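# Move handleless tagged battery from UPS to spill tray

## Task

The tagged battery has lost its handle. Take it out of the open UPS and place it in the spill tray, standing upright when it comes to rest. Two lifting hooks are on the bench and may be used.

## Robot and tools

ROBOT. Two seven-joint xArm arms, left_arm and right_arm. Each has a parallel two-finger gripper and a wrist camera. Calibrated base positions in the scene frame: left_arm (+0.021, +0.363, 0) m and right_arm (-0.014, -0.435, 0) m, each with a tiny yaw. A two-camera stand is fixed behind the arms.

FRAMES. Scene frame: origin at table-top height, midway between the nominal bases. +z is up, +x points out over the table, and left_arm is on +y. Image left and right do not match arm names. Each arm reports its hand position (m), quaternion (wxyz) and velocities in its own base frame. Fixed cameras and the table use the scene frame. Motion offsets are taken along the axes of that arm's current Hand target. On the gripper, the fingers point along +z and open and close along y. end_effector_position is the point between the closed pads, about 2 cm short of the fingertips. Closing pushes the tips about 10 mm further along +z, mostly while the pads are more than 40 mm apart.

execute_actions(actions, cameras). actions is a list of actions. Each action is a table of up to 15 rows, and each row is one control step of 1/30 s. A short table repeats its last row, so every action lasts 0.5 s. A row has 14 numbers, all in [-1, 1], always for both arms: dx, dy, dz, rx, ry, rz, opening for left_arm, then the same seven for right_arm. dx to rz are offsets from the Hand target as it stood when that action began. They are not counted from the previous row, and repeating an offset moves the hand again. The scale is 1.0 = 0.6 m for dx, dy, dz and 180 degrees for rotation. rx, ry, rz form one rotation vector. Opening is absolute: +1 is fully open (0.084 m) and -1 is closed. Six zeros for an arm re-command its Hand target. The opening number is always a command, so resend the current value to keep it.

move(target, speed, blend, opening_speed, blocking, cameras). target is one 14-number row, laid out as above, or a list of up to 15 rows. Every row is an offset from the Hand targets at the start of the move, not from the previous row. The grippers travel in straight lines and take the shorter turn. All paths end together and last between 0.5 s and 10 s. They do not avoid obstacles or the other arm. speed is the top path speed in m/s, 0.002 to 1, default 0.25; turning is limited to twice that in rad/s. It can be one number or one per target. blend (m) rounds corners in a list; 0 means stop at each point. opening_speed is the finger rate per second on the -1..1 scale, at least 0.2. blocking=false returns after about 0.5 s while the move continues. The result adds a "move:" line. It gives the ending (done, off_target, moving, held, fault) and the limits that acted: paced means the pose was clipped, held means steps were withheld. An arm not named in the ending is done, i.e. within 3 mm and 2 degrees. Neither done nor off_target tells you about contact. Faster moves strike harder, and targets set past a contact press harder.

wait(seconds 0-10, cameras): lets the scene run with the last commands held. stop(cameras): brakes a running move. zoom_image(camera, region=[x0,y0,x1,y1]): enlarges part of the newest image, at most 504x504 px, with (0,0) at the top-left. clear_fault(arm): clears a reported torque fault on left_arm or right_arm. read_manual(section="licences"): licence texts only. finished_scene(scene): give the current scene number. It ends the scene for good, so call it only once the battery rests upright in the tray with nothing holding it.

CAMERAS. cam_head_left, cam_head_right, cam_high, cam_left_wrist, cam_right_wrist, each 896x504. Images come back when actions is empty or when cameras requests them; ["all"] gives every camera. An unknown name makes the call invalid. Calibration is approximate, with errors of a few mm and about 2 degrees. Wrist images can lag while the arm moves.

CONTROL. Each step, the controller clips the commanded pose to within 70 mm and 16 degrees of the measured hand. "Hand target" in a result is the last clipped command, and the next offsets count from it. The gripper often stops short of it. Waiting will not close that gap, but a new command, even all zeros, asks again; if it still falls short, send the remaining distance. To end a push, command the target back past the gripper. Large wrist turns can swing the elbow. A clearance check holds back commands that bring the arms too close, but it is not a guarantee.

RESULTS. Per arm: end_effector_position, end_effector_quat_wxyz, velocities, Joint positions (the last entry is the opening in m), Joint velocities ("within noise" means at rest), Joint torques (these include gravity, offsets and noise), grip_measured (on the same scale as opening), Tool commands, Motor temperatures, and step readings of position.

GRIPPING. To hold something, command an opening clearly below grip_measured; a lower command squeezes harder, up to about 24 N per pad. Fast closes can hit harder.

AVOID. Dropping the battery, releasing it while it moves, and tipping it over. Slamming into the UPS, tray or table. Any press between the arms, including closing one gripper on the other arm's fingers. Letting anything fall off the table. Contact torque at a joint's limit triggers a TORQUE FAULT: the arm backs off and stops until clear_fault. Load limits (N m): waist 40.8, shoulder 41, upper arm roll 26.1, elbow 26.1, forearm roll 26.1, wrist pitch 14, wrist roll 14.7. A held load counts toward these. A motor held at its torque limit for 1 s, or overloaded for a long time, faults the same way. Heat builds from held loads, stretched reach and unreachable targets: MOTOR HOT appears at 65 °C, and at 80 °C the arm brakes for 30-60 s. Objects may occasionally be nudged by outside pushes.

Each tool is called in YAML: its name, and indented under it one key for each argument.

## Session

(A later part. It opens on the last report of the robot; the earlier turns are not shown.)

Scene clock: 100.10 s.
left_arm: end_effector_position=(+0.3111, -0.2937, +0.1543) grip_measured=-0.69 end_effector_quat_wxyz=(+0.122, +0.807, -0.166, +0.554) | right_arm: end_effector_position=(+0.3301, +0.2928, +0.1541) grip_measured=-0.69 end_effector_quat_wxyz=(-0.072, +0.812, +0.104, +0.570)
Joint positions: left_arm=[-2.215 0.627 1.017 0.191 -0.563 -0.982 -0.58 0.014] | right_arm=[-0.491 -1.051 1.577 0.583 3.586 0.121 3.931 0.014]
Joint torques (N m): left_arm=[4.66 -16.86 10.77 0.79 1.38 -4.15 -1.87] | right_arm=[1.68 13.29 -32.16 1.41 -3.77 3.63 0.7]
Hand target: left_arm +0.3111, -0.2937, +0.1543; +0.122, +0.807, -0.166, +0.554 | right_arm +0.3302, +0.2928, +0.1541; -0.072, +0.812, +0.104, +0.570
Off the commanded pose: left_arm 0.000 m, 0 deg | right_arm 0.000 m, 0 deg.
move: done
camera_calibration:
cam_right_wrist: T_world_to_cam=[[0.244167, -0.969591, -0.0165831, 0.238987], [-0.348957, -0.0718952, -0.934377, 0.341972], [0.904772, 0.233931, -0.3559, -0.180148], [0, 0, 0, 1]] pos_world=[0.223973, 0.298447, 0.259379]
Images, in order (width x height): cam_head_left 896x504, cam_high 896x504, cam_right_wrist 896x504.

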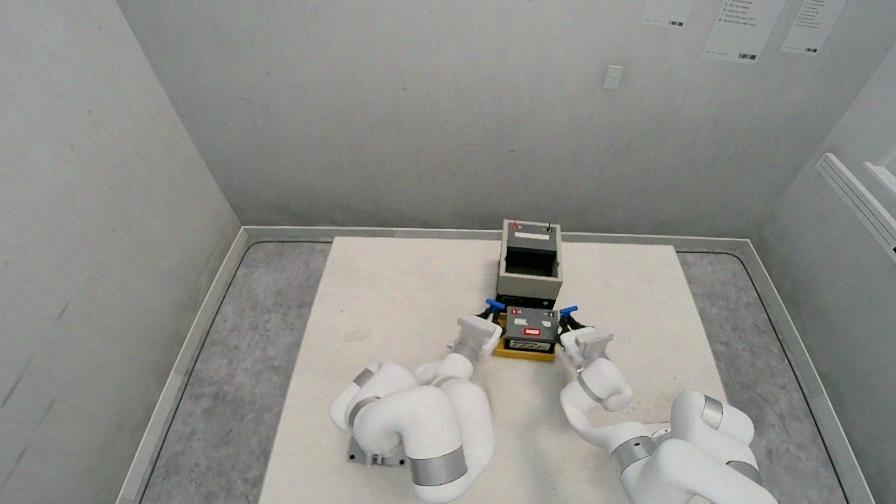

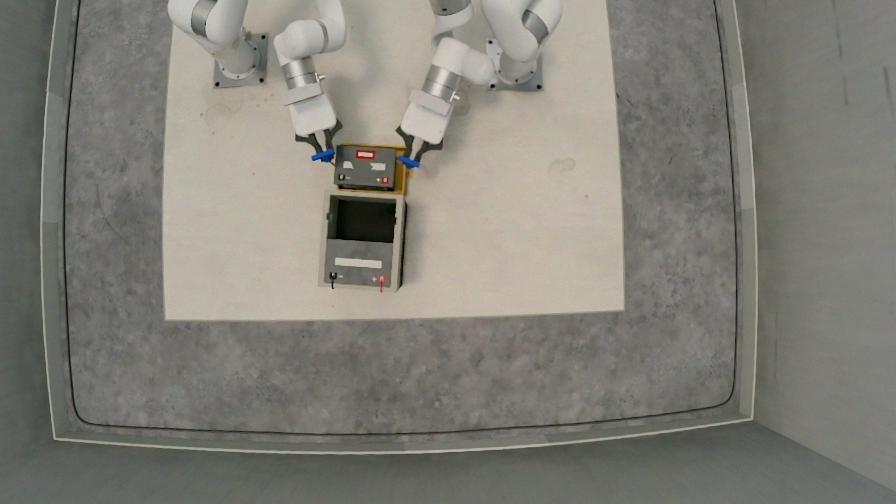

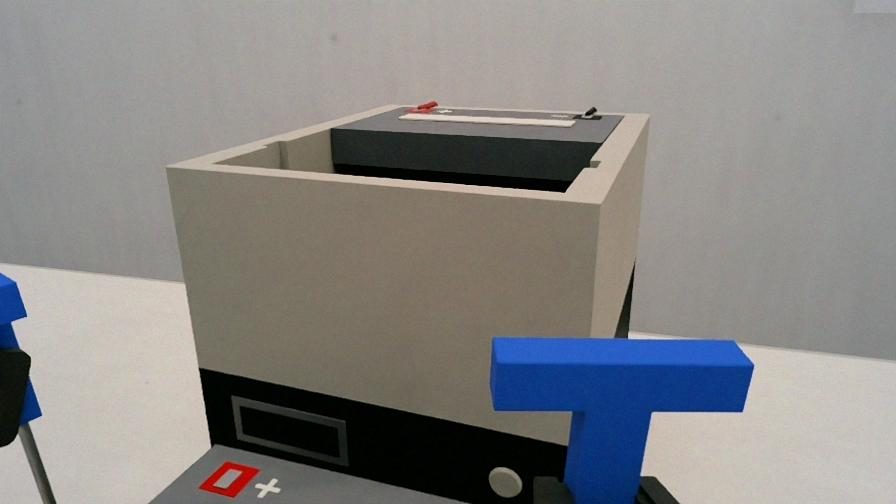

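move:
  target:
    - [-0.007,-0.063,-0.0204,0,0,0,-1,-0.0076,0.063,-0.0214,0,0,0,-1]
    - [0.15,-0.095,-0.09,0,0,0,-1,0.15,0.0945,-0.09,0,0,0,-1]
  speed: 0.12
  blend: [0.01,0]
  cameras: ["cam_high","cam_head_left","cam_head_right"]

zoom_image:
  camera: "cam_high"
  region: [310, 110, 430, 230]

zoom_image:
  camera: "cam_head_left"
  region: [460, 260, 580, 380]

Scene clock: 101.03 s.
left_arm: end_effector_position=(+0.3122, -0.2792, +0.1541) grip_measured=-0.69 end_effector_quat_wxyz=(+0.121, +0.807, -0.165, +0.554) | right_arm: end_effector_position=(+0.3271, +0.2601, +0.1542) grip_measured=-0.69 end_effector_quat_wxyz=(-0.072, +0.812, +0.104, +0.570)
Joint positions: left_arm=[-2.184 0.619 1.025 0.154 -0.519 -1.027 -0.599 0.014] | right_arm=[-0.425 -1.02 1.529 0.473 3.54 0.178 3.948 0.014]
Joint torques (N m): left_arm=[-4.22 -6.61 5.52 6.2 -3.39 -0.5 1.93] | right_arm=[3.47 16.63 -18.17 2.66 -2.66 1.88 1.05]
Hand target: left_arm +0.3122, -0.2792, +0.1541; +0.121, +0.807, -0.165, +0.554 (not the last commanded pose) | right_arm +0.3271, +0.2601, +0.1542; -0.072, +0.812, +0.104, +0.570 (not the last commanded pose)
Off the commanded pose: left_arm 0.113 m, 0 deg | right_arm 0.107 m, 0 deg.
move: held (left_arm; a check stopped the path), off_target (right_arm; braked when a check withheld steps of left_arm); path passed 0 of 2 targets; limits=held
pose unreachable (left arm): on one or more control steps of this call, first in action 0 (counted from 0), this arm could not follow its commanded pose, so it was not sent that pose on those steps. It may still have moved: this result reports where it is.
cause: moving toward the commanded pose would bring two parts of the arm too close to each other (joints 3 (upper arm roll) to 5 (forearm roll) lie between them).
Images, in order (width x height): cam_head_left 896x504, cam_head_right 896x504, cam_high 896x504.

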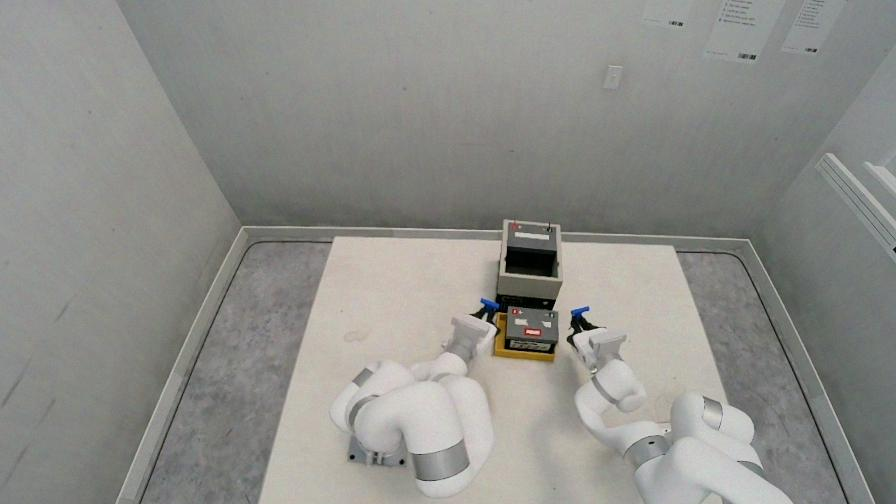

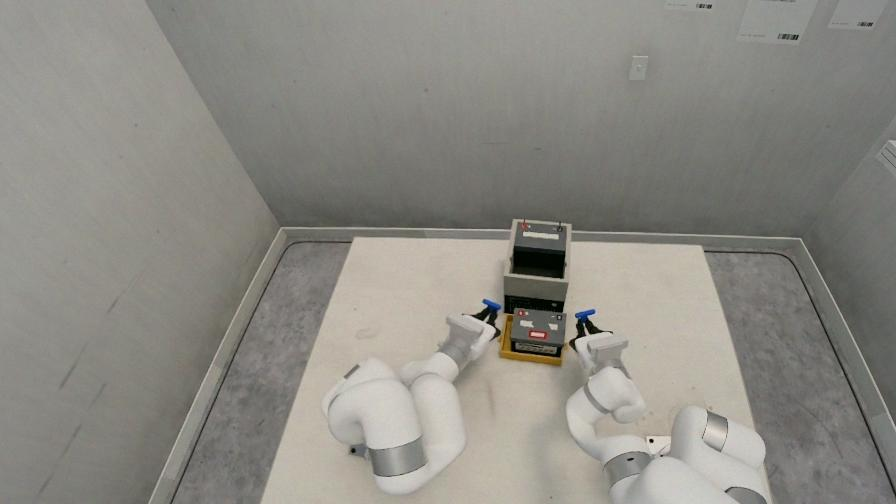

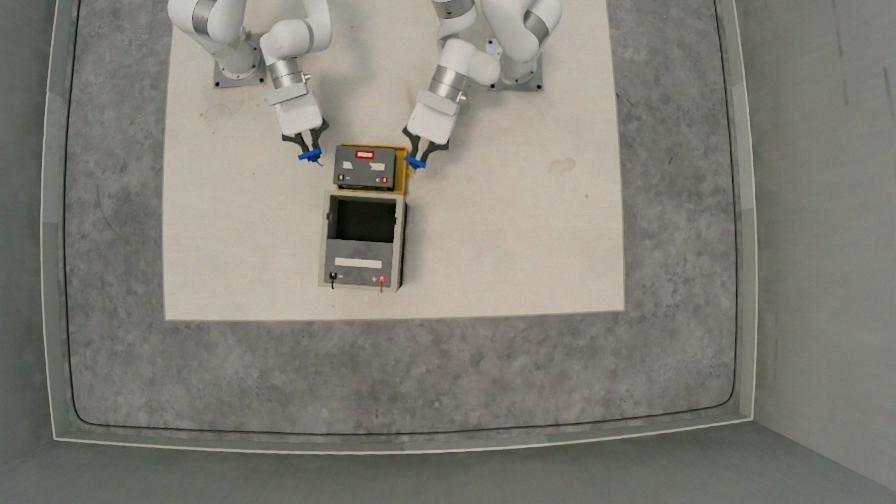

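Scaled by 4.200 from the camera's 896x504 image, which has a finer 1280x720 frame.

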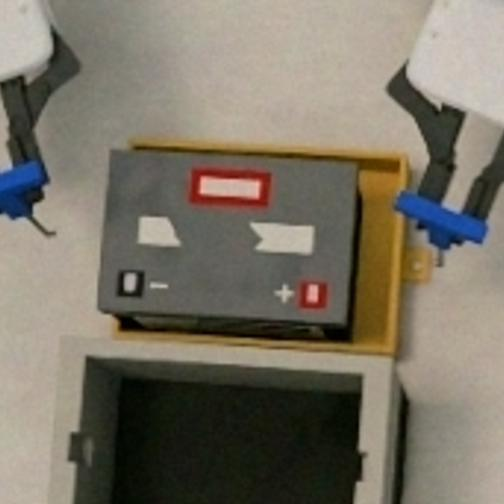

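Scaled by 4.200 from the camera's 896x504 image, which has a finer 1280x720 frame.

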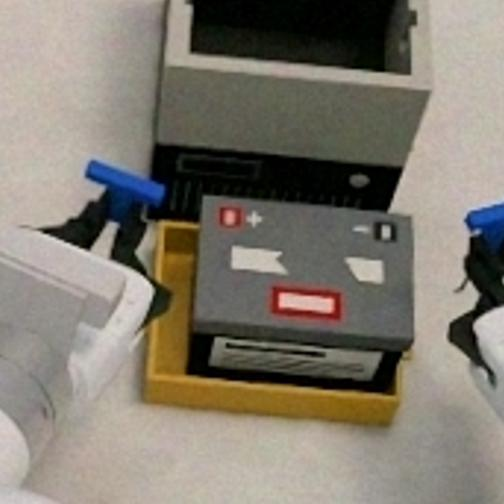

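finished_scene:
  scene: 1

The scene is finished: the task was done.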